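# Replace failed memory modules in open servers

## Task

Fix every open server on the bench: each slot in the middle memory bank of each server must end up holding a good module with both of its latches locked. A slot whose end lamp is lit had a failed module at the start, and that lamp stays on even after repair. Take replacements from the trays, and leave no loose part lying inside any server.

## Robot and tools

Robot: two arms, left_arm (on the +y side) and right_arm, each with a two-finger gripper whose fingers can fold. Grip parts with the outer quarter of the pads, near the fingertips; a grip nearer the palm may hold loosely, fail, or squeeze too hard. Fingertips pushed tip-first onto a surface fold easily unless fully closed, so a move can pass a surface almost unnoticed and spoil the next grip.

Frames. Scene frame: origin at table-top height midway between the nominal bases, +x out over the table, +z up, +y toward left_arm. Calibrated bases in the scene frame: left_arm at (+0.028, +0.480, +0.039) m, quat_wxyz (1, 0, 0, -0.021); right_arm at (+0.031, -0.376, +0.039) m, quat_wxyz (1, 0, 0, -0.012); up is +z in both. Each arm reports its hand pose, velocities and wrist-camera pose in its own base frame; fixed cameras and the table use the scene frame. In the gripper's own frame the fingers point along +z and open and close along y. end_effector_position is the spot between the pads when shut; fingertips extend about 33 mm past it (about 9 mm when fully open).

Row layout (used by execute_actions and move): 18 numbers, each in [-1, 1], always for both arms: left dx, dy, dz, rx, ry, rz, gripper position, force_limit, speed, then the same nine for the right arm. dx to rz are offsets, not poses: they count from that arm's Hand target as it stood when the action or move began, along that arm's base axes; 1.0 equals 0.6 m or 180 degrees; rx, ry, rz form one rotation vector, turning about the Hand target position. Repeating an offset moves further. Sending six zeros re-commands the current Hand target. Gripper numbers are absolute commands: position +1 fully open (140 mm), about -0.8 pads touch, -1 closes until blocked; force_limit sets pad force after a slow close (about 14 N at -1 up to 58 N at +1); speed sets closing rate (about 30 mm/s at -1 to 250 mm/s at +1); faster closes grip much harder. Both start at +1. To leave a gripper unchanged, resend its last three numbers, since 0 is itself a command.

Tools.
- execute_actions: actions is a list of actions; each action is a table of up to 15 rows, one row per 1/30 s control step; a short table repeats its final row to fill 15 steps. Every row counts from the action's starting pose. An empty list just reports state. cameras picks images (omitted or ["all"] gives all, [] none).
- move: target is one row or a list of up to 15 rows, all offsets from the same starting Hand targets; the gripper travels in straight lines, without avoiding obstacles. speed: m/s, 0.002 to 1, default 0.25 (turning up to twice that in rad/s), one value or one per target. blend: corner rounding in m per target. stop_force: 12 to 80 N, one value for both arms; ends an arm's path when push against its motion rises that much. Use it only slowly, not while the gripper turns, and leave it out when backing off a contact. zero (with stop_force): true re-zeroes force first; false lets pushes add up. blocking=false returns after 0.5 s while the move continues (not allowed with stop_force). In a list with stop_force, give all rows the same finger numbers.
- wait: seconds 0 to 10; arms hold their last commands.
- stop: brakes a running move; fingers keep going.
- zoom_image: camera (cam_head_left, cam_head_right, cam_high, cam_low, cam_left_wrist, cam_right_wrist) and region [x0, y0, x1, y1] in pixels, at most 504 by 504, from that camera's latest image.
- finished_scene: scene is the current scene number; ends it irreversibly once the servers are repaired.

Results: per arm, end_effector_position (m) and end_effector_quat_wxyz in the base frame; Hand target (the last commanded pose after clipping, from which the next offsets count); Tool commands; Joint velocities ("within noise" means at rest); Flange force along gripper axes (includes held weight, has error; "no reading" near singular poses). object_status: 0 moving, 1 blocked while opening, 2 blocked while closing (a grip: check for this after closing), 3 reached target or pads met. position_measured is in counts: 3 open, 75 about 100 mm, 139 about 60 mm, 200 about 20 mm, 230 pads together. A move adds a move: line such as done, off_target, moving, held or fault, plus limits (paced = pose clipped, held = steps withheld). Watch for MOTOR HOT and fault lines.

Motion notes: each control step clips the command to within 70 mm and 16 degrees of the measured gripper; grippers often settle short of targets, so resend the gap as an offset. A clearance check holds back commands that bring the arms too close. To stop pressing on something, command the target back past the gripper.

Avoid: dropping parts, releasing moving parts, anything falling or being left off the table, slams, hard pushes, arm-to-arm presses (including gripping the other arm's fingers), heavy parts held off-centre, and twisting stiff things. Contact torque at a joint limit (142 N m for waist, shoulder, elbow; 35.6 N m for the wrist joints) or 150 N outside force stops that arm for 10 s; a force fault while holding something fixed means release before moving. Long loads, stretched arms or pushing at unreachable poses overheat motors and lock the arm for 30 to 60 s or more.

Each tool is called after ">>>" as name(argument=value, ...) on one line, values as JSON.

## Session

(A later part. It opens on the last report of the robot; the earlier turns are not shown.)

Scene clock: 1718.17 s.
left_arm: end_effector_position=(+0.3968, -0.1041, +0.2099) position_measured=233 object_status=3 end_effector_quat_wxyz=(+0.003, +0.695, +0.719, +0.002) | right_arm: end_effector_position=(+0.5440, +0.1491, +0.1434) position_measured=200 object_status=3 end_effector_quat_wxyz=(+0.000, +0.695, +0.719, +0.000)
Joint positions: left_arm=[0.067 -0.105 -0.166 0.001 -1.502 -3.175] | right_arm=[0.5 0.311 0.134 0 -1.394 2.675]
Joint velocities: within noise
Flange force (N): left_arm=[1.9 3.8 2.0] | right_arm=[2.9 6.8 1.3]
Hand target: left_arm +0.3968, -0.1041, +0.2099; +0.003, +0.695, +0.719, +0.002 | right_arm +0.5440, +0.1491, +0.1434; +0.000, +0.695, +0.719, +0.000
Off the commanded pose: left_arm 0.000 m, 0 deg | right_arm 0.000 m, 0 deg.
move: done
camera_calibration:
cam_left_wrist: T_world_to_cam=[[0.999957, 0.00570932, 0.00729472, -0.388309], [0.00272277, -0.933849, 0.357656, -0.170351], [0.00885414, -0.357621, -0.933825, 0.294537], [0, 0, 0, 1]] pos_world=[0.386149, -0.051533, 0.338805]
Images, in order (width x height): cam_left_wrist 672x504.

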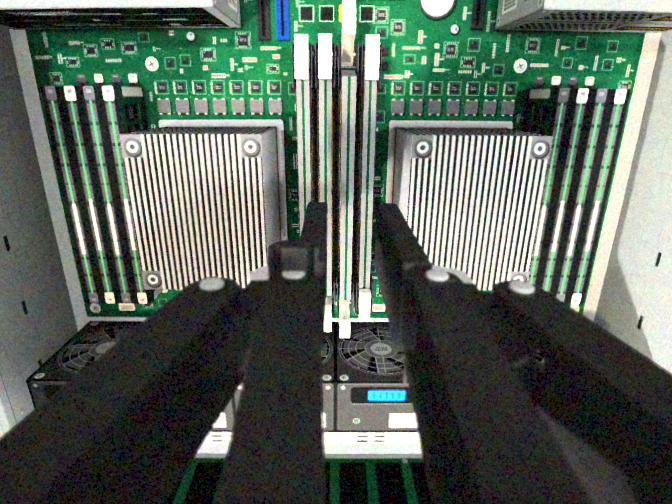

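>>> move(target=[[0,0,0,0,0,0,-1,1,-0.2,0,-0.003,0,0,0,0,-1,1,0],[0,0,0,0,0,0,-1,1,-0.2,-0.0005,-0.003,-0.09,0,0,0,-1,1,0]], cameras=[], speed=0.08)

>>> move(target=[[0,0,0,0,0,0,-1,1,-0.2,0,0,-0.07,0,0,0,-1,1,0]], cameras=["cam_left_wrist"], speed=0.015, stop_force=35)

>>> zoom_image(camera="cam_left_wrist", region=[270, 30, 440, 200])

Scene clock: 1726.00 s.
left_arm: end_effector_position=(+0.3968, -0.1041, +0.2099) position_measured=233 object_status=3 end_effector_quat_wxyz=(+0.003, +0.695, +0.719, +0.002) | right_arm: end_effector_position=(+0.5437, +0.1473, +0.0894) position_measured=233 object_status=3 end_effector_quat_wxyz=(+0.000, +0.695, +0.719, +0.000)
Joint positions: left_arm=[0.067 -0.105 -0.166 0.001 -1.502 -3.175] | right_arm=[0.497 0.34 0.043 0 -1.274 2.678]
Joint velocities: within noise
Flange force (N): left_arm=[1.1 3.7 1.9] | right_arm=[2.9 6.7 2.4]
Hand target: left_arm +0.3968, -0.1041, +0.2099; +0.003, +0.695, +0.719, +0.002 | right_arm +0.5437, +0.1473, +0.0894; +0.000, +0.695, +0.719, +0.000
Off the commanded pose: left_arm 0.000 m, 0 deg | right_arm 0.000 m, 0 deg.
move: done
No camera images: "cameras" was empty.

Scene clock: 1727.47 s.
left_arm: end_effector_position=(+0.3968, -0.1041, +0.2099) position_measured=233 object_status=3 end_effector_quat_wxyz=(+0.003, +0.695, +0.719, +0.002) | right_arm: end_effector_position=(+0.5440, +0.1473, +0.0800) position_measured=233 object_status=3 end_effector_quat_wxyz=(+0.000, +0.695, +0.719, +0.001)
Joint positions: left_arm=[0.067 -0.105 -0.166 0.001 -1.502 -3.175] | right_arm=[0.497 0.347 0.03 0 -1.252 2.678]
Joint velocities: within noise
Flange force (N): left_arm=[1.6 4.4 1.4] | right_arm=[3.7 1.5 -47.1]
Hand target: left_arm +0.3968, -0.1041, +0.2099; +0.003, +0.695, +0.719, +0.002 | right_arm +0.5439, +0.1473, +0.0800; +0.000, +0.695, +0.719, +0.001 (not the last commanded pose)
Off the commanded pose: left_arm 0.000 m, 0 deg | right_arm 0.033 m, 0 deg.
move: contact (right_arm)
camera_calibration:
cam_left_wrist: T_world_to_cam=[[0.999957, 0.00570932, 0.00729472, -0.388309], [0.00272277, -0.933849, 0.357656, -0.170351], [0.00885414, -0.357621, -0.933825, 0.294537], [0, 0, 0, 1]] pos_world=[0.386149, -0.051533, 0.338805]
Images, in order (width x height): cam_left_wrist 672x504.

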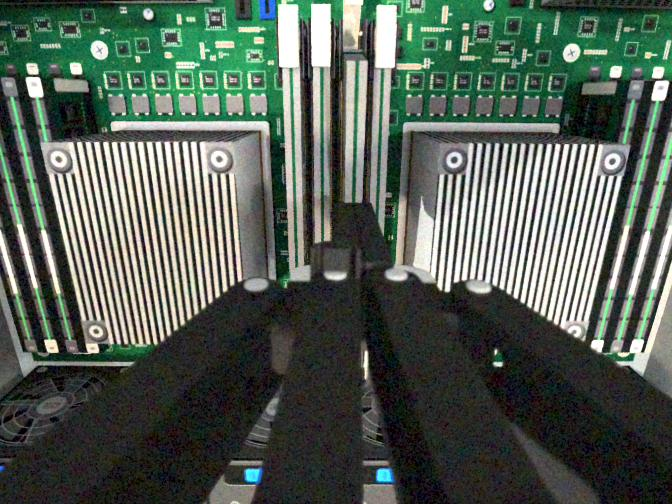

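Scaled by 2.965.

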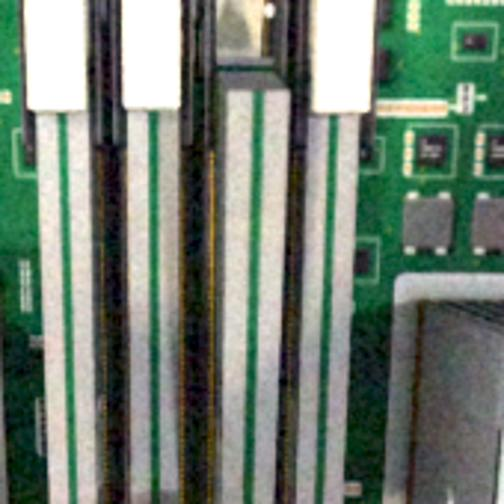

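>>> move(target=[[0,0,0,0,0,0,-1,1,-0.2,0,0,0.025,0,0,0,-1,1,0],[0,0,0,0,0,0,-1,1,-0.2,0.001,-0.058,0.025,0,0,0,-1,1,0]], cameras=[], speed=0.06)

>>> move(target=[[0,0,0,0,0,0,-1,1,-0.2,0,0,-0.055,0,0,0,-1,1,0]], cameras=["cam_left_wrist"], speed=0.012, stop_force=15)

>>> move(target=[[0,0,0,0,0,0,-1,1,-0.2,0,0,0.05,0,0,0,-1,1,0],[0,0,0,0,0,0,-1,1,-0.2,-0.002,0.11,0.05,0,0,0,-1,1,0]], cameras=[], speed=0.06)

>>> move(target=[[0,0,0,0,0,0,-1,1,-0.2,0,0,-0.085,0,0,0,-1,1,0]], cameras=["cam_left_wrist"], speed=0.012, stop_force=15)

Scene clock: 1741.83 s.
left_arm: end_effector_position=(+0.3968, -0.1041, +0.2099) position_measured=233 object_status=3 end_effector_quat_wxyz=(+0.003, +0.695, +0.719, +0.002) | right_arm: end_effector_position=(+0.5446, +0.1125, +0.0951) position_measured=233 object_status=3 end_effector_quat_wxyz=(+0.000, +0.695, +0.719, +0.001)
Joint positions: left_arm=[0.067 -0.105 -0.166 0.001 -1.502 -3.175] | right_arm=[0.44 0.318 0.028 0 -1.28 2.735]
Joint velocities: within noise
Flange force (N): left_arm=[1.9 3.9 1.5] | right_arm=[2.6 6.9 1.9]
Hand target: left_arm +0.3968, -0.1041, +0.2099; +0.003, +0.695, +0.719, +0.002 | right_arm +0.5445, +0.1125, +0.0950; +0.000, +0.695, +0.719, +0.001
Off the commanded pose: left_arm 0.000 m, 0 deg | right_arm 0.000 m, 0 deg.
move: done
No camera images: "cameras" was empty.

Scene clock: 1744.60 s.
left_arm: end_effector_position=(+0.3968, -0.1041, +0.2099) position_measured=233 object_status=3 end_effector_quat_wxyz=(+0.003, +0.695, +0.719, +0.002) | right_arm: end_effector_position=(+0.5446, +0.1126, +0.0688) position_measured=233 object_status=3 end_effector_quat_wxyz=(+0.000, +0.695, +0.719, +0.001)
Joint positions: left_arm=[0.067 -0.105 -0.166 0.001 -1.502 -3.175] | right_arm=[0.44 0.338 -0.01 0 -1.221 2.735]
Joint velocities: within noise
Flange force (N): left_arm=[1.5 3.8 2.1] | right_arm=[3.9 3.6 -27.6]
Hand target: left_arm +0.3968, -0.1041, +0.2099; +0.003, +0.695, +0.719, +0.002 | right_arm +0.5446, +0.1125, +0.0688; +0.000, +0.695, +0.719, +0.001 (not the last commanded pose)
Off the commanded pose: left_arm 0.000 m, 0 deg | right_arm 0.007 m, 0 deg.
move: contact (right_arm)
camera_calibration:
cam_left_wrist: T_world_to_cam=[[0.999957, 0.00570932, 0.00729472, -0.388309], [0.00272277, -0.933849, 0.357656, -0.170351], [0.00885414, -0.357621, -0.933825, 0.294537], [0, 0, 0, 1]] pos_world=[0.386149, -0.051533, 0.338805]
Images, in order (width x height): cam_left_wrist 672x504.

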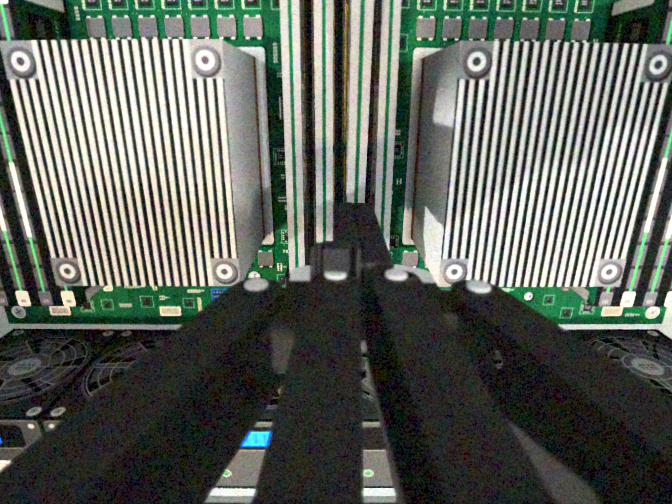

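Scene clock: 1746.53 s.
left_arm: end_effector_position=(+0.3968, -0.1041, +0.2099) position_measured=233 object_status=3 end_effector_quat_wxyz=(+0.003, +0.695, +0.719, +0.002) | right_arm: end_effector_position=(+0.5434, +0.1785, +0.0988) position_measured=233 object_status=3 end_effector_quat_wxyz=(+0.000, +0.695, +0.719, +0.001)
Joint positions: left_arm=[0.067 -0.105 -0.166 0.001 -1.502 -3.175] | right_arm=[0.547 0.353 0.084 0 -1.3 2.628]
Joint velocities: within noise
Flange force (N): left_arm=[1.2 3.9 1.6] | right_arm=[3.2 6.8 2.1]
Hand target: left_arm +0.3968, -0.1041, +0.2099; +0.003, +0.695, +0.719, +0.002 | right_arm +0.5434, +0.1785, +0.0988; +0.000, +0.695, +0.719, +0.001
Off the commanded pose: left_arm 0.000 m, 0 deg | right_arm 0.000 m, 0 deg.
move: done
No camera images: "cameras" was empty.

Scene clock: 1748.27 s.
left_arm: end_effector_position=(+0.3968, -0.1041, +0.2099) position_measured=233 object_status=3 end_effector_quat_wxyz=(+0.003, +0.695, +0.719, +0.002) | right_arm: end_effector_position=(+0.5435, +0.1786, +0.0852) position_measured=233 object_status=3 end_effector_quat_wxyz=(+0.000, +0.695, +0.719, +0.001)
Joint positions: left_arm=[0.067 -0.105 -0.166 0.001 -1.502 -3.175] | right_arm=[0.547 0.363 0.064 0 -1.27 2.628]
Joint velocities: within noise
Flange force (N): left_arm=[1.3 4.5 1.6] | right_arm=[2.1 1.6 -25.4]
Hand target: left_arm +0.3968, -0.1041, +0.2099; +0.003, +0.695, +0.719, +0.002 | right_arm +0.5435, +0.1786, +0.0851; +0.000, +0.695, +0.719, +0.001 (not the last commanded pose)
Off the commanded pose: left_arm 0.000 m, 0 deg | right_arm 0.037 m, 0 deg.
move: contact (right_arm)
camera_calibration:
cam_left_wrist: T_world_to_cam=[[0.999957, 0.00570932, 0.00729472, -0.388309], [0.00272277, -0.933849, 0.357656, -0.170351], [0.00885414, -0.357621, -0.933825, 0.294537], [0, 0, 0, 1]] pos_world=[0.386149, -0.051533, 0.338805]
Images, in order (width x height): cam_left_wrist 672x504.

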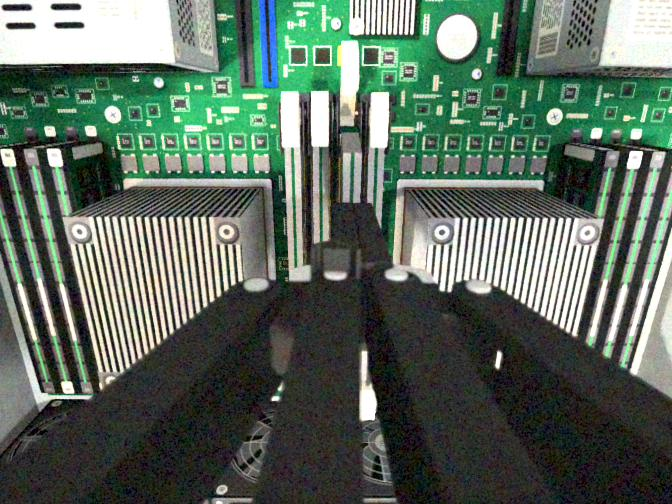

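>>> move(target=[[0,0,0,0,0,0,-1,1,-0.2,0,0,0.02,0,0,0,-1,1,0],[0,0,0,0,0,0,-1,1,-0.2,0.0008,-0.049,0.02,0,0,0,-0.56,0.4,0]], cameras=[], speed=0.08)

>>> move(target=[0,0,0,0,0,0,-1,1,-0.2,0,0,-0.043,0,0,0,-0.56,0.4,0], cameras=[], speed=0.03, stop_force=14)

>>> move(target=[0,0,0,0,0,0,-1,1,-0.2,0,0,0,0,0,0,-1,0.3,-1], cameras=[])

>>> wait(seconds=0.8, cameras=[])

>>> move(target=[[0,0,0,0,0,0,-1,1,-0.2,0,0,0.06,0,0,0,-1,0.3,-1],[0,0,0,0,0,0,-1,1,-0.2,0.04,0,0.3,0,0,0,-1,0.3,-1]], cameras=["cam_low","cam_left_wrist"], speed=[0.03,0.12])

>>> zoom_image(camera="cam_low", region=[150, 100, 290, 240])

>>> zoom_image(camera="cam_left_wrist", region=[260, 40, 400, 280])

Scene clock: 1784.63 s.
left_arm: end_effector_position=(+0.3968, -0.1041, +0.2099) position_measured=233 object_status=3 end_effector_quat_wxyz=(+0.003, +0.695, +0.719, +0.002) | right_arm: end_effector_position=(+0.5440, +0.1492, +0.0971) position_measured=200 object_status=0 end_effector_quat_wxyz=(+0.000, +0.695, +0.719, +0.001)
Joint positions: left_arm=[0.067 -0.105 -0.166 0.001 -1.502 -3.175] | right_arm=[0.5 0.335 0.056 0 -1.29 2.675]
Joint velocities: within noise
Flange force (N): left_arm=[1.5 4.5 1.5] | right_arm=[2.7 5.8 2.0]
Hand target: left_arm +0.3968, -0.1041, +0.2099; +0.003, +0.695, +0.719, +0.002 | right_arm +0.5440, +0.1492, +0.0971; +0.000, +0.695, +0.719, +0.001
Off the commanded pose: left_arm 0.000 m, 0 deg | right_arm 0.000 m, 0 deg.
move: done
No camera images: "cameras" was empty.

Scene clock: 1786.20 s.
left_arm: end_effector_position=(+0.3968, -0.1041, +0.2099) position_measured=233 object_status=3 end_effector_quat_wxyz=(+0.003, +0.695, +0.719, +0.002) | right_arm: end_effector_position=(+0.5440, +0.1492, +0.0713) position_measured=200 object_status=3 end_effector_quat_wxyz=(+0.000, +0.695, +0.719, +0.001)
Joint positions: left_arm=[0.067 -0.105 -0.166 0.001 -1.502 -3.175] | right_arm=[0.5 0.354 0.018 0 -1.233 2.675]
Joint velocities: within noise
Flange force (N): left_arm=[1.4 4.5 1.9] | right_arm=[3.0 6.1 2.4]
Hand target: left_arm +0.3968, -0.1041, +0.2099; +0.003, +0.695, +0.719, +0.002 | right_arm +0.5440, +0.1492, +0.0713; +0.000, +0.695, +0.719, +0.001
Off the commanded pose: left_arm 0.000 m, 0 deg | right_arm 0.000 m, 0 deg.
move: done
No camera images: "cameras" was empty.

Scene clock: 1787.23 s.
left_arm: end_effector_position=(+0.3968, -0.1041, +0.2099) position_measured=233 object_status=3 end_effector_quat_wxyz=(+0.003, +0.695, +0.719, +0.002) | right_arm: end_effector_position=(+0.5440, +0.1492, +0.0713) position_measured=223 object_status=0 end_effector_quat_wxyz=(+0.000, +0.695, +0.719, +0.001)
Joint positions: left_arm=[0.067 -0.105 -0.166 0.001 -1.502 -3.175] | right_arm=[0.5 0.354 0.018 0 -1.233 2.675]
Joint velocities: within noise
Flange force (N): left_arm=[1.3 3.8 2.1] | right_arm=[2.4 11.5 -3.1]
Hand target: left_arm +0.3968, -0.1041, +0.2099; +0.003, +0.695, +0.719, +0.002 | right_arm +0.5440, +0.1492, +0.0713; +0.000, +0.695, +0.719, +0.001
Off the commanded pose: left_arm 0.000 m, 0 deg | right_arm 0.000 m, 0 deg.
move: done
No camera images: "cameras" was empty.

Scene clock: 1788.03 s.
left_arm: end_effector_position=(+0.3968, -0.1041, +0.2099) position_measured=233 object_status=3 end_effector_quat_wxyz=(+0.003, +0.695, +0.719, +0.002) | right_arm: end_effector_position=(+0.5440, +0.1492, +0.0713) position_measured=223 object_status=2 end_effector_quat_wxyz=(+0.000, +0.695, +0.719, +0.001)
Joint positions: left_arm=[0.067 -0.105 -0.166 0.001 -1.502 -3.175] | right_arm=[0.5 0.354 0.018 0 -1.233 2.675]
Joint velocities: within noise
Flange force (N): left_arm=[1.6 3.8 1.7] | right_arm=[2.4 11.1 -3.3]
Hand target: left_arm +0.3968, -0.1041, +0.2099; +0.003, +0.695, +0.719, +0.002 | right_arm +0.5440, +0.1492, +0.0713; +0.000, +0.695, +0.719, +0.001
Tool commands: left_gripper/position=-1.0 left_gripper/force_limit=+1.0 left_gripper/speed=-0.2 right_gripper/position=-1.0 right_gripper/force_limit=+0.3 right_gripper/speed=-1.0
Off the commanded pose: left_arm 0.000 m, 0 deg | right_arm 0.000 m, 0 deg.
wait: 0.80 s; at rest by 0.17 s
No camera images: "cameras" was empty.

Scene clock: 1790.87 s.
left_arm: end_effector_position=(+0.3968, -0.1041, +0.2099) position_measured=233 object_status=3 end_effector_quat_wxyz=(+0.003, +0.695, +0.719, +0.002) | right_arm: end_effector_position=(+0.5680, +0.1492, +0.2513) position_measured=223 object_status=2 end_effector_quat_wxyz=(+0.000, +0.695, +0.719, +0.001)
Joint positions: left_arm=[0.067 -0.105 -0.166 0.001 -1.502 -3.175] | right_arm=[0.48 0.358 0.449 0 -1.659 2.695]
Joint velocities: within noise
Flange force (N): left_arm=[1.6 3.9 2.4] | right_arm=[3.2 8.0 -0.7]
Hand target: left_arm +0.3968, -0.1041, +0.2099; +0.003, +0.695, +0.719, +0.002 | right_arm +0.5680, +0.1492, +0.2513; +0.000, +0.695, +0.719, +0.001
Off the commanded pose: left_arm 0.000 m, 0 deg | right_arm 0.000 m, 0 deg.
move: done
camera_calibration:
cam_left_wrist: T_world_to_cam=[[0.999957, 0.00570932, 0.00729472, -0.388309], [0.00272277, -0.933849, 0.357656, -0.170351], [0.00885414, -0.357621, -0.933825, 0.294537], [0, 0, 0, 1]] pos_world=[0.386149, -0.051533, 0.338805]
Images, in order (width x height): cam_low 672x504, cam_left_wrist 672x504.

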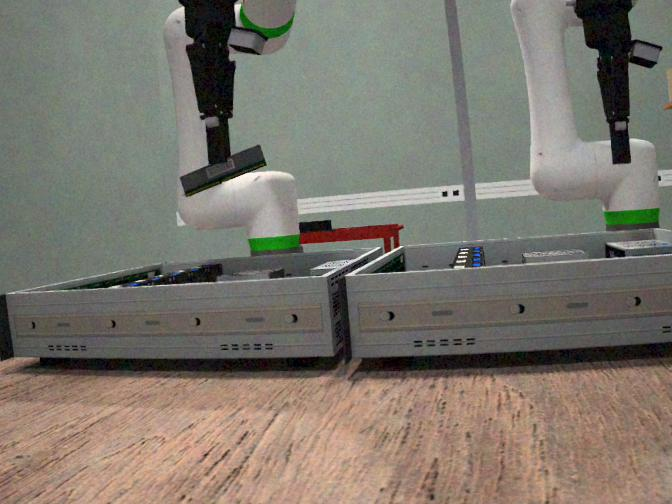

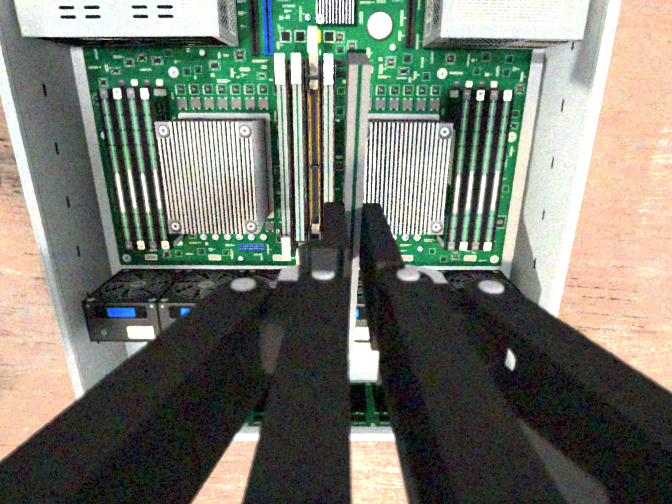

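Scaled by 3.600.

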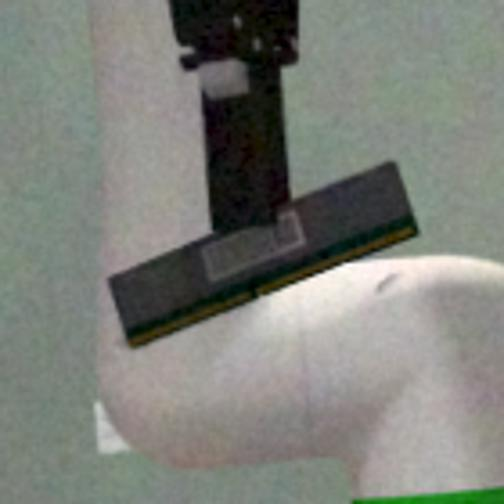

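Scaled by 2.100.

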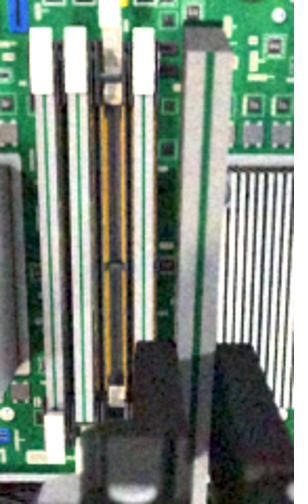

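>>> move(target=[0,0,0,0,0,0,-1,1,-0.2,0.0003,0.0128,0.005,-0.0722,0,0,-1,0.3,-1], cameras=["cam_low","cam_left_wrist"])

>>> zoom_image(camera="cam_low", region=[150, 100, 290, 240])

>>> zoom_image(camera="cam_left_wrist", region=[260, 40, 400, 280])

Scene clock: 1804.90 s.
left_arm: end_effector_position=(+0.3968, -0.1041, +0.2099) position_measured=233 object_status=3 end_effector_quat_wxyz=(+0.003, +0.695, +0.719, +0.002) | right_arm: end_effector_position=(+0.5682, +0.1569, +0.2544) position_measured=223 object_status=2 end_effector_quat_wxyz=(+0.079, +0.691, +0.714, -0.080)
Joint positions: left_arm=[0.067 -0.105 -0.166 0.001 -1.502 -3.175] | right_arm=[0.604 0.436 0.484 0.189 -1.744 2.592]
Joint velocities: within noise
Flange force (N): left_arm=[1.5 3.4 1.5] | right_arm=[4.0 8.4 -1.6]
Hand target: left_arm +0.3968, -0.1041, +0.2099; +0.003, +0.695, +0.719, +0.002 | right_arm +0.5682, +0.1569, +0.2543; +0.079, +0.691, +0.714, -0.080
Off the commanded pose: left_arm 0.000 m, 0 deg | right_arm 0.000 m, 0 deg.
move: done
camera_calibration:
cam_left_wrist: T_world_to_cam=[[0.999957, 0.00570932, 0.00729472, -0.388309], [0.00272277, -0.933849, 0.357656, -0.170351], [0.00885414, -0.357621, -0.933825, 0.294537], [0, 0, 0, 1]] pos_world=[0.386149, -0.051533, 0.338805]
Images, in order (width x height): cam_low 672x504, cam_left_wrist 672x504.

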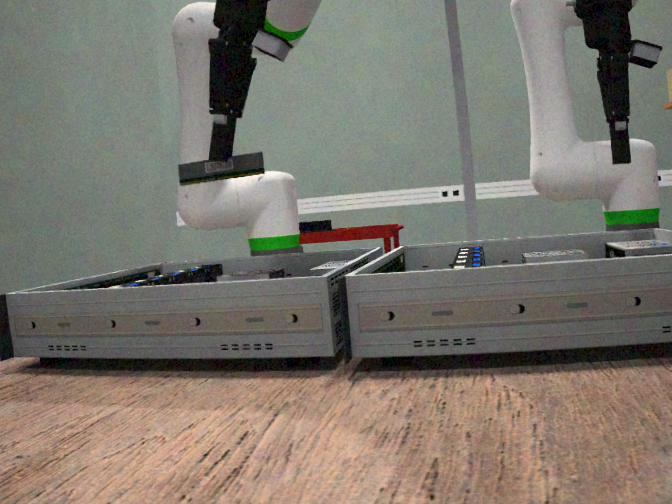

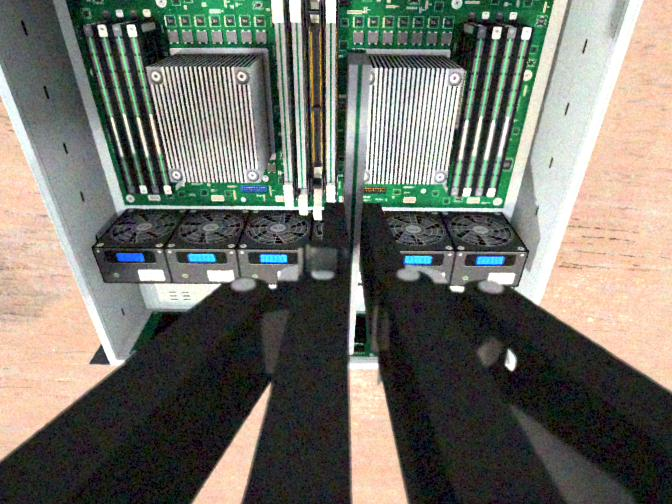

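Scaled by 3.600.

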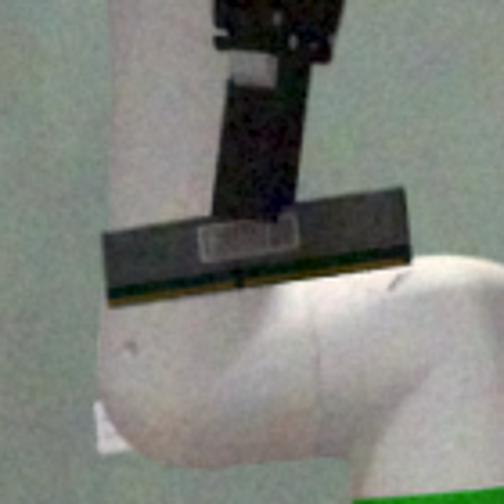

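Scaled by 2.100.

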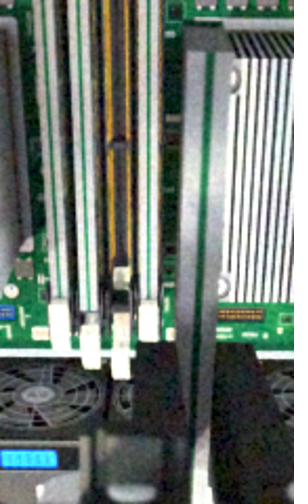

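>>> move(target=[[0,0,0,0,0,0,-1,1,-0.2,-0.0402,0,0,0,0,0,-1,0.3,-1],[0,0,0,0,0,0,-1,1,-0.2,-0.0402,0,-0.27,-0.002,0,0,-1,0.3,-1]], cameras=["cam_left_wrist"], speed=0.12)

>>> zoom_image(camera="cam_left_wrist", region=[270, 10, 440, 180])

>>> zoom_image(camera="cam_left_wrist", region=[290, 240, 440, 390])

Scene clock: 1812.67 s.
left_arm: end_effector_position=(+0.3968, -0.1041, +0.2099) position_measured=233 object_status=3 end_effector_quat_wxyz=(+0.003, +0.695, +0.719, +0.002) | right_arm: end_effector_position=(+0.5441, +0.1569, +0.0924) position_measured=223 object_status=2 end_effector_quat_wxyz=(+0.081, +0.690, +0.714, -0.083)
Joint positions: left_arm=[0.067 -0.105 -0.166 0.001 -1.502 -3.175] | right_arm=[0.631 0.417 0.076 0.192 -1.371 2.493]
Joint velocities: within noise
Flange force (N): left_arm=[1.4 3.9 1.8] | right_arm=[4.5 7.0 1.3]
Hand target: left_arm +0.3968, -0.1041, +0.2099; +0.003, +0.695, +0.719, +0.002 | right_arm +0.5441, +0.1569, +0.0923; +0.081, +0.690, +0.714, -0.083
Off the commanded pose: left_arm 0.000 m, 0 deg | right_arm 0.000 m, 0 deg.
move: done
camera_calibration:
cam_left_wrist: T_world_to_cam=[[0.999957, 0.00570932, 0.00729472, -0.388309], [0.00272277, -0.933849, 0.357656, -0.170351], [0.00885414, -0.357621, -0.933825, 0.294537], [0, 0, 0, 1]] pos_world=[0.386149, -0.051533, 0.338805]
Images, in order (width x height): cam_left_wrist 672x504.

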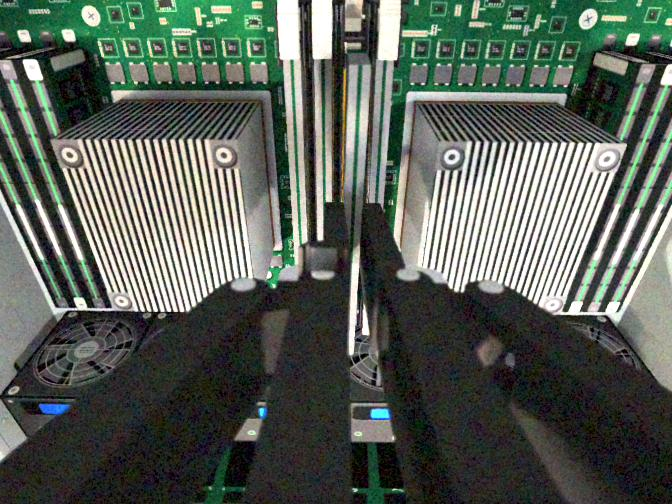

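Scaled by 2.965.

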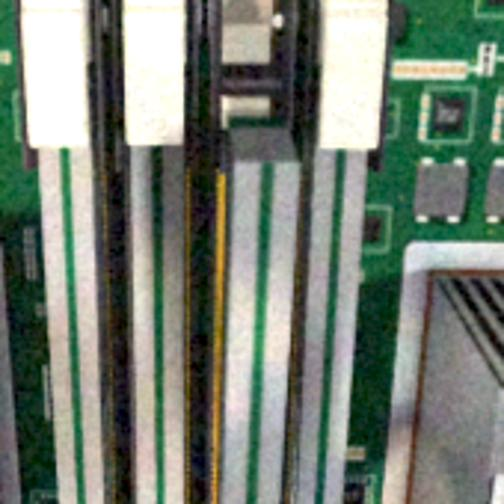

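Scaled by 3.360.

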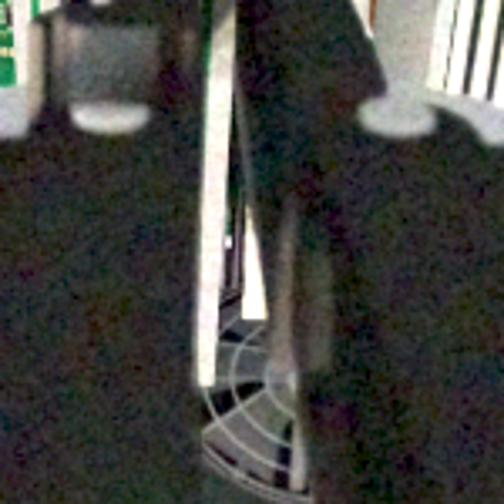

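>>> move(target=[0,0,0,0,0,0,-1,1,-0.2,0,0,-0.065,0,0,0,-1,0.3,-1], cameras=["cam_left_wrist"], speed=0.015, stop_force=18)

>>> zoom_image(camera="cam_left_wrist", region=[270, 10, 440, 180])

>>> zoom_image(camera="cam_left_wrist", region=[290, 240, 440, 390])

Scene clock: 1828.87 s.
left_arm: end_effector_position=(+0.3968, -0.1041, +0.2099) position_measured=233 object_status=3 end_effector_quat_wxyz=(+0.003, +0.695, +0.719, +0.002) | right_arm: end_effector_position=(+0.5441, +0.1572, +0.0806) position_measured=223 object_status=2 end_effector_quat_wxyz=(+0.081, +0.690, +0.714, -0.082)
Joint positions: left_arm=[0.067 -0.105 -0.166 0.001 -1.502 -3.175] | right_arm=[0.631 0.426 0.059 0.193 -1.345 2.488]
Joint velocities: within noise
Flange force (N): left_arm=[2.0 3.9 2.0] | right_arm=[31.2 6.2 -22.3]
Hand target: left_arm +0.3968, -0.1041, +0.2099; +0.003, +0.695, +0.719, +0.002 | right_arm +0.5441, +0.1572, +0.0806; +0.081, +0.690, +0.714, -0.082 (not the last commanded pose)
Off the commanded pose: left_arm 0.000 m, 0 deg | right_arm 0.027 m, 0 deg.
move: contact (right_arm)
camera_calibration:
cam_left_wrist: T_world_to_cam=[[0.999957, 0.00570932, 0.00729472, -0.388309], [0.00272277, -0.933849, 0.357656, -0.170351], [0.00885414, -0.357621, -0.933825, 0.294537], [0, 0, 0, 1]] pos_world=[0.386149, -0.051533, 0.338805]
Images, in order (width x height): cam_left_wrist 672x504.

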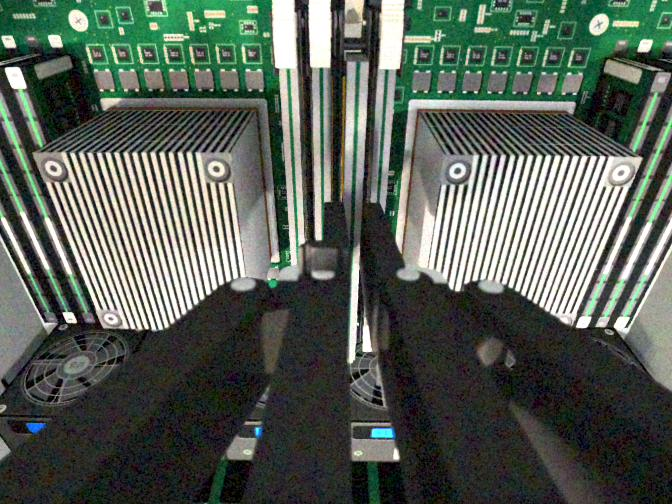

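Scaled by 2.965.

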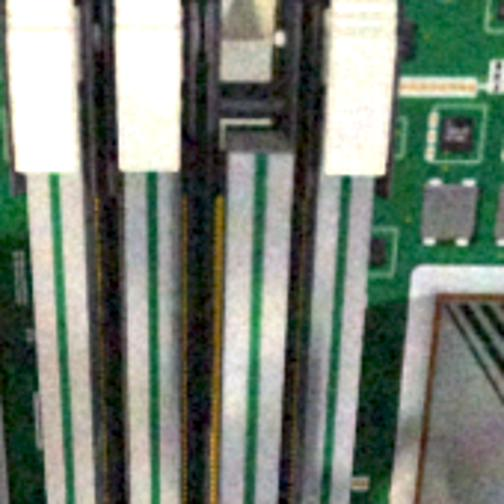

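Scaled by 3.360.

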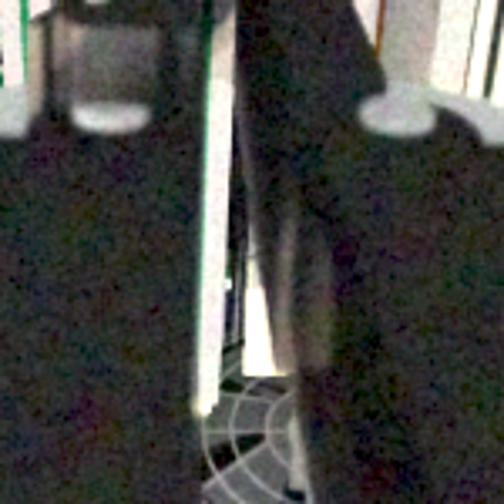

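>>> move(target=[[0,0,0,0,0,0,-1,1,-0.2,0,0,0.004,0,0,0,-1,0.3,-1],[0,0,0,0,0,0,-1,1,-0.2,0,0.003,0.004,0,0,0,-1,0.3,-1]], cameras=[], speed=0.02)

>>> move(target=[0,0,0,0,0,0,-1,1,-0.2,0,0,-0.048,0,0,0,-1,0.3,-1], cameras=["cam_left_wrist"], speed=0.012, stop_force=16)

>>> zoom_image(camera="cam_left_wrist", region=[270, 10, 440, 180])

>>> zoom_image(camera="cam_left_wrist", region=[290, 240, 440, 390])

Scene clock: 1839.57 s.
left_arm: end_effector_position=(+0.3968, -0.1041, +0.2099) position_measured=233 object_status=3 end_effector_quat_wxyz=(+0.003, +0.695, +0.719, +0.002) | right_arm: end_effector_position=(+0.5441, +0.1589, +0.0830) position_measured=223 object_status=2 end_effector_quat_wxyz=(+0.081, +0.690, +0.714, -0.082)
Joint positions: left_arm=[0.067 -0.105 -0.166 0.001 -1.502 -3.175] | right_arm=[0.634 0.426 0.065 0.192 -1.352 2.487]
Joint velocities: within noise
Flange force (N): left_arm=[1.3 4.5 1.8] | right_arm=[2.3 7.1 -0.1]
Hand target: left_arm +0.3968, -0.1041, +0.2099; +0.003, +0.695, +0.719, +0.002 | right_arm +0.5441, +0.1590, +0.0830; +0.081, +0.690, +0.714, -0.082
Off the commanded pose: left_arm 0.000 m, 0 deg | right_arm 0.000 m, 0 deg.
move: done
No camera images: "cameras" was empty.

Scene clock: 1841.83 s.
left_arm: end_effector_position=(+0.3968, -0.1041, +0.2099) position_measured=233 object_status=3 end_effector_quat_wxyz=(+0.003, +0.695, +0.719, +0.002) | right_arm: end_effector_position=(+0.5441, +0.1589, +0.0632) position_measured=223 object_status=2 end_effector_quat_wxyz=(+0.081, +0.690, +0.714, -0.082)
Joint positions: left_arm=[0.067 -0.105 -0.166 0.001 -1.502 -3.175] | right_arm=[0.634 0.441 0.038 0.194 -1.31 2.478]
Joint velocities: within noise
Flange force (N): left_arm=[1.8 3.8 1.7] | right_arm=[-10.3 0.7 -23.1]
Hand target: left_arm +0.3968, -0.1041, +0.2099; +0.003, +0.695, +0.719, +0.002 | right_arm +0.5441, +0.1589, +0.0632; +0.081, +0.690, +0.714, -0.082 (not the last commanded pose)
Off the commanded pose: left_arm 0.000 m, 0 deg | right_arm 0.009 m, 0 deg.
move: contact (right_arm)
camera_calibration:
cam_left_wrist: T_world_to_cam=[[0.999957, 0.00570932, 0.00729472, -0.388309], [0.00272277, -0.933849, 0.357656, -0.170351], [0.00885414, -0.357621, -0.933825, 0.294537], [0, 0, 0, 1]] pos_world=[0.386149, -0.051533, 0.338805]
Images, in order (width x height): cam_left_wrist 672x504.

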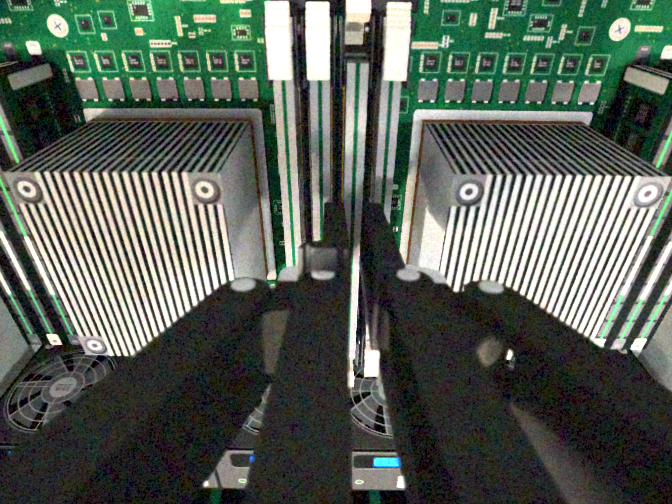

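Scaled by 2.965.

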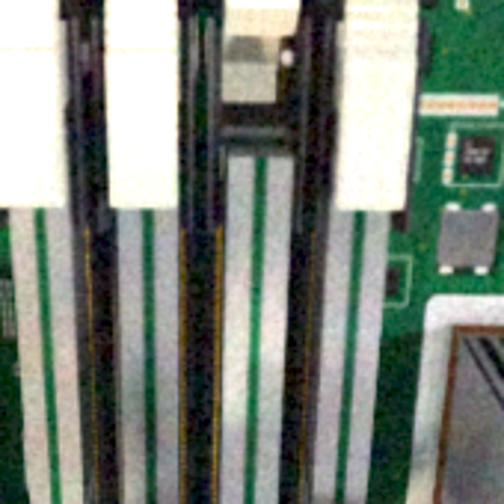

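Scaled by 3.360.

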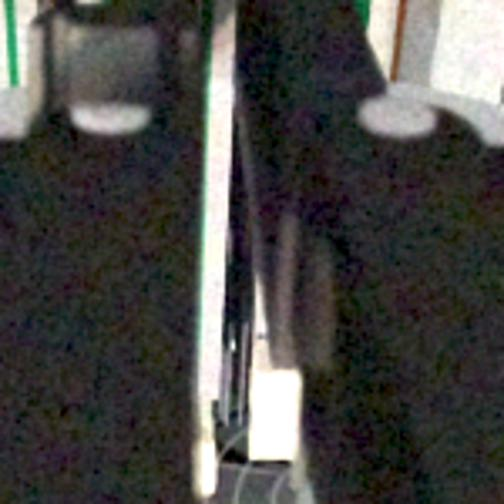

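>>> move(target=[0,0,0,0,0,0,-1,1,-0.2,0,-0.0006,-0.012,0,0,0,-1,0.3,-1], cameras=["cam_left_wrist"], speed=0.01, stop_force=25)

>>> zoom_image(camera="cam_left_wrist", region=[270, 10, 440, 180])

Scene clock: 1848.77 s.
left_arm: end_effector_position=(+0.3968, -0.1041, +0.2099) position_measured=233 object_status=3 end_effector_quat_wxyz=(+0.003, +0.695, +0.719, +0.002) | right_arm: end_effector_position=(+0.5442, +0.1589, +0.0615) position_measured=223 object_status=2 end_effector_quat_wxyz=(+0.081, +0.690, +0.714, -0.082)
Joint positions: left_arm=[0.067 -0.105 -0.166 0.001 -1.502 -3.175] | right_arm=[0.633 0.443 0.036 0.195 -1.306 2.478]
Joint velocities: within noise
Flange force (N): left_arm=[1.4 3.6 2.3] | right_arm=[-17.2 -6.7 -58.3]
Hand target: left_arm +0.3968, -0.1041, +0.2099; +0.003, +0.695, +0.719, +0.002 | right_arm +0.5442, +0.1589, +0.0615; +0.081, +0.690, +0.714, -0.082 (not the last commanded pose)
Off the commanded pose: left_arm 0.000 m, 0 deg | right_arm 0.006 m, 0 deg.
move: contact (right_arm)
camera_calibration:
cam_left_wrist: T_world_to_cam=[[0.999957, 0.00570932, 0.00729472, -0.388309], [0.00272277, -0.933849, 0.357656, -0.170351], [0.00885414, -0.357621, -0.933825, 0.294537], [0, 0, 0, 1]] pos_world=[0.386149, -0.051533, 0.338805]
Images, in order (width x height): cam_left_wrist 672x504.

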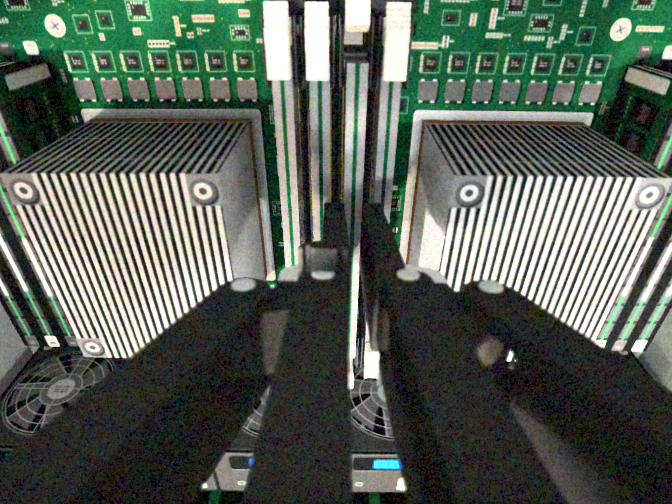

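Scaled by 2.965.

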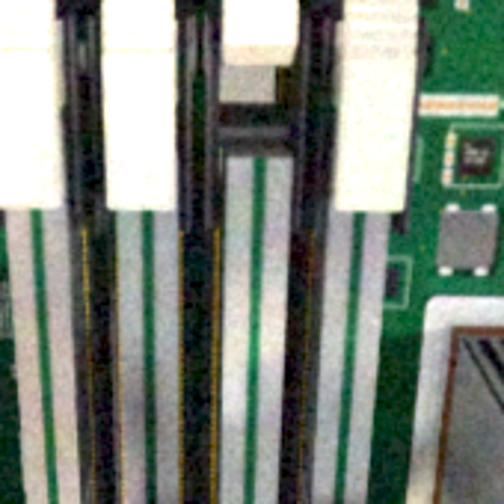

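>>> move(target=[[0,0,0,0,0,0,-1,1,-0.2,0,0,0.001,0,0,0,-0.57,0.3,-1],[0,0,0,0,0,0,-1,1,-0.2,0,0,0.003,0,0,0,-0.57,0.3,-1],[0,0,0,0,0,0,-1,1,-0.2,0,0.01,0.08,0,0,0,-0.57,0.3,-1],[0,0,0,0,0,0,-1,1,-0.2,-0.0003,-0.0165,0.08,0.0735,0,0,-1,1,0]], cameras=[], speed=[0.02,0.02,0.05,0.15])

>>> move(target=[0,0,0,0,0,0,-1,1,-0.2,0,0,-0.02,0,0,0,-1,1,0], cameras=[])

>>> move(target=[[0,0,0,0,0,0,-1,1,-0.2,0,0,-0.08,0,0,0,-1,1,0]], cameras=["cam_left_wrist"], speed=0.015, stop_force=45)

>>> zoom_image(camera="cam_left_wrist", region=[270, 0, 440, 170])

Scene clock: 1860.53 s.
left_arm: end_effector_position=(+0.3968, -0.1041, +0.2099) position_measured=233 object_status=3 end_effector_quat_wxyz=(+0.003, +0.695, +0.719, +0.002) | right_arm: end_effector_position=(+0.5440, +0.1490, +0.1095) position_measured=234 object_status=3 end_effector_quat_wxyz=(+0.001, +0.695, +0.719, +0.001)
Joint positions: left_arm=[0.067 -0.105 -0.166 0.001 -1.502 -3.175] | right_arm=[0.501 0.327 0.074 0.002 -1.316 2.674]
Joint velocities: within noise
Flange force (N): left_arm=[1.4 3.7 1.9] | right_arm=[3.0 6.5 1.9]
Hand target: left_arm +0.3968, -0.1041, +0.2099; +0.003, +0.695, +0.719, +0.002 | right_arm +0.5440, +0.1490, +0.1095; +0.001, +0.695, +0.719, +0.001
Off the commanded pose: left_arm 0.000 m, 0 deg | right_arm 0.000 m, 0 deg.
move: done
No camera images: "cameras" was empty.

Scene clock: 1861.23 s.
left_arm: end_effector_position=(+0.3968, -0.1041, +0.2099) position_measured=233 object_status=3 end_effector_quat_wxyz=(+0.003, +0.695, +0.719, +0.002) | right_arm: end_effector_position=(+0.5440, +0.1490, +0.0975) position_measured=234 object_status=3 end_effector_quat_wxyz=(+0.001, +0.695, +0.719, +0.001)
Joint positions: left_arm=[0.067 -0.105 -0.166 0.001 -1.502 -3.175] | right_arm=[0.501 0.335 0.056 0.002 -1.29 2.674]
Joint velocities: within noise
Flange force (N): left_arm=[2.2 4.0 2.1] | right_arm=[3.2 6.8 1.6]
Hand target: left_arm +0.3968, -0.1041, +0.2099; +0.003, +0.695, +0.719, +0.002 | right_arm +0.5440, +0.1490, +0.0975; +0.001, +0.695, +0.719, +0.001
Off the commanded pose: left_arm 0.000 m, 0 deg | right_arm 0.000 m, 0 deg.
move: done
No camera images: "cameras" was empty.

Scene clock: 1864.37 s.
left_arm: end_effector_position=(+0.3968, -0.1041, +0.2099) position_measured=233 object_status=3 end_effector_quat_wxyz=(+0.003, +0.695, +0.719, +0.002) | right_arm: end_effector_position=(+0.5440, +0.1490, +0.0593) position_measured=234 object_status=3 end_effector_quat_wxyz=(+0.001, +0.695, +0.719, +0.001)
Joint positions: left_arm=[0.067 -0.105 -0.166 0.001 -1.502 -3.175] | right_arm=[0.501 0.364 0.001 0.002 -1.206 2.673]
Joint velocities: within noise
Flange force (N): left_arm=[1.5 3.2 2.2] | right_arm=[-1.0 -17.2 -64.6]
Hand target: left_arm +0.3968, -0.1041, +0.2099; +0.003, +0.695, +0.719, +0.002 | right_arm +0.5440, +0.1490, +0.0593; +0.001, +0.695, +0.719, +0.001 (not the last commanded pose)
Off the commanded pose: left_arm 0.000 m, 0 deg | right_arm 0.010 m, 0 deg.
move: contact (right_arm)
camera_calibration:
cam_left_wrist: T_world_to_cam=[[0.999957, 0.00570932, 0.00729472, -0.388309], [0.00272277, -0.933849, 0.357656, -0.170351], [0.00885414, -0.357621, -0.933825, 0.294537], [0, 0, 0, 1]] pos_world=[0.386149, -0.051533, 0.338805]
Images, in order (width x height): cam_left_wrist 672x504.

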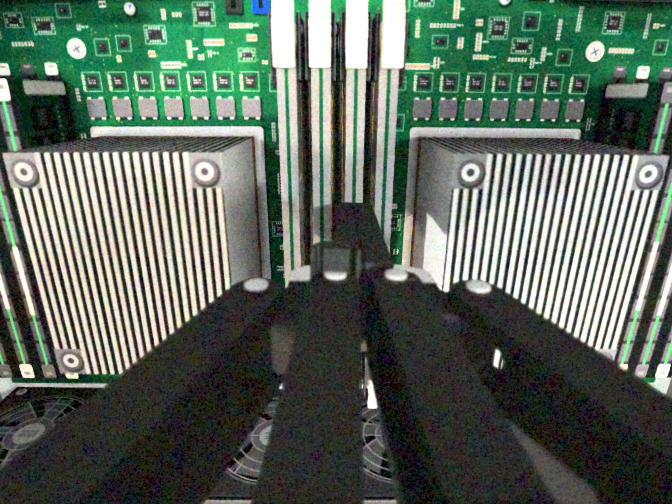

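Scaled by 2.965.

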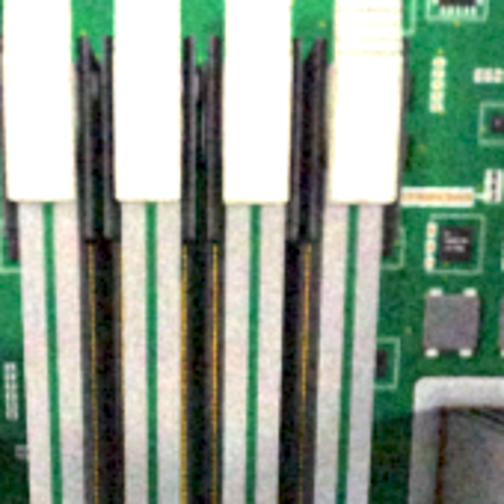

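>>> move(target=[[0,0,0,0,0,0,-1,1,-0.2,0,0,0.025,0,0,0,-1,1,0],[0,0,0,0,0,0,-1,1,-0.2,-0.0203,-0.025,0.025,0,0,0,-1,1,0]], cameras=[], speed=0.08)

>>> move(target=[[0,0,0,0,0,0,-1,1,-0.2,0,0,-0.04,0,0,0,-1,1,0]], cameras=[], speed=0.015, stop_force=45)

>>> move(target=[[0,0,0,0,0,0,-1,1,-0.2,0,0,0.05,0,0,0,-1,1,0],[0,0,0,0,0,0,-1,1,-0.2,0.012,-0.16,0.16,0,0,0,-1,1,0]], cameras=["cam_left_wrist"], speed=0.1)

>>> zoom_image(camera="cam_left_wrist", region=[270, 60, 450, 240])

Scene clock: 1872.63 s.
left_arm: end_effector_position=(+0.3968, -0.1041, +0.2099) position_measured=233 object_status=3 end_effector_quat_wxyz=(+0.003, +0.695, +0.719, +0.002) | right_arm: end_effector_position=(+0.5319, +0.1340, +0.0743) position_measured=234 object_status=3 end_effector_quat_wxyz=(+0.001, +0.695, +0.719, +0.001)
Joint positions: left_arm=[0.067 -0.105 -0.166 0.001 -1.502 -3.175] | right_arm=[0.487 0.315 -0.028 0.002 -1.227 2.687]
Joint velocities: within noise
Flange force (N): left_arm=[1.8 3.7 2.0] | right_arm=[2.9 7.0 2.3]
Hand target: left_arm +0.3968, -0.1041, +0.2099; +0.003, +0.695, +0.719, +0.002 | right_arm +0.5318, +0.1340, +0.0743; +0.001, +0.695, +0.719, +0.001
Off the commanded pose: left_arm 0.000 m, 0 deg | right_arm 0.000 m, 0 deg.
move: done
No camera images: "cameras" was empty.

Scene clock: 1874.23 s.
left_arm: end_effector_position=(+0.3968, -0.1041, +0.2099) position_measured=233 object_status=3 end_effector_quat_wxyz=(+0.003, +0.695, +0.719, +0.002) | right_arm: end_effector_position=(+0.5319, +0.1339, +0.0593) position_measured=234 object_status=3 end_effector_quat_wxyz=(+0.001, +0.695, +0.719, +0.001)
Joint positions: left_arm=[0.067 -0.105 -0.166 0.001 -1.502 -3.175] | right_arm=[0.487 0.327 -0.048 0.002 -1.193 2.687]
Joint velocities: within noise
Flange force (N): left_arm=[1.5 3.8 1.8] | right_arm=[0.1 -13.1 -64.7]
Hand target: left_arm +0.3968, -0.1041, +0.2099; +0.003, +0.695, +0.719, +0.002 | right_arm +0.5319, +0.1339, +0.0593; +0.001, +0.695, +0.719, +0.001 (not the last commanded pose)
Off the commanded pose: left_arm 0.000 m, 0 deg | right_arm 0.009 m, 0 deg.
move: contact (right_arm)
No camera images: "cameras" was empty.

Scene clock: 1876.10 s.
left_arm: end_effector_position=(+0.3968, -0.1041, +0.2099) position_measured=233 object_status=3 end_effector_quat_wxyz=(+0.003, +0.695, +0.719, +0.002) | right_arm: end_effector_position=(+0.5391, +0.0379, +0.1553) position_measured=234 object_status=3 end_effector_quat_wxyz=(+0.001, +0.695, +0.719, +0.001)
Joint positions: left_arm=[0.067 -0.105 -0.166 0.001 -1.502 -3.175] | right_arm=[0.314 0.245 0.079 0.002 -1.402 2.861]
Joint velocities: within noise
Flange force (N): left_arm=[1.2 3.6 1.7] | right_arm=[1.6 6.0 1.5]
Hand target: left_arm +0.3968, -0.1041, +0.2099; +0.003, +0.695, +0.719, +0.002 | right_arm +0.5391, +0.0379, +0.1553; +0.001, +0.695, +0.719, +0.001
Off the commanded pose: left_arm 0.000 m, 0 deg | right_arm 0.000 m, 0 deg.
move: done
camera_calibration:
cam_left_wrist: T_world_to_cam=[[0.999957, 0.00570932, 0.00729472, -0.388309], [0.00272277, -0.933849, 0.357656, -0.170351], [0.00885414, -0.357621, -0.933825, 0.294537], [0, 0, 0, 1]] pos_world=[0.386149, -0.051533, 0.338805]
Images, in order (width x height): cam_left_wrist 672x504.

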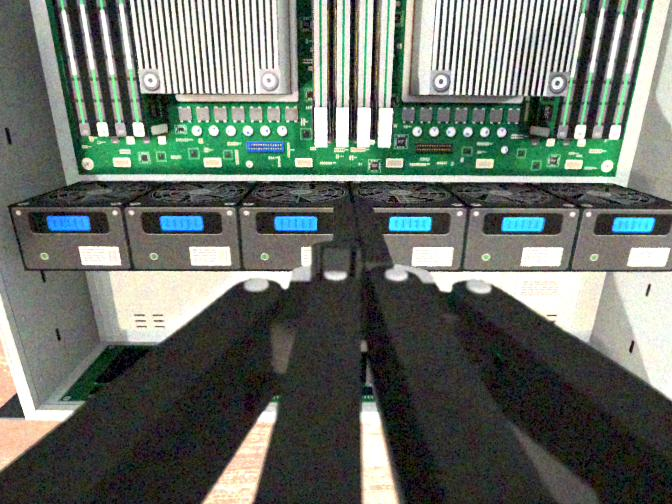

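Scaled by 2.800.

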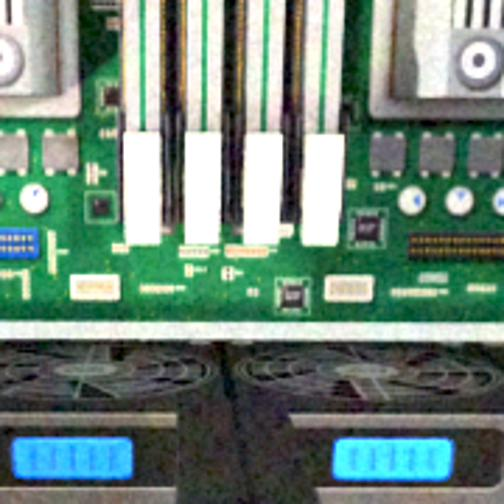

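>>> finished_scene(scene=1)

The scene is finished: the task was done.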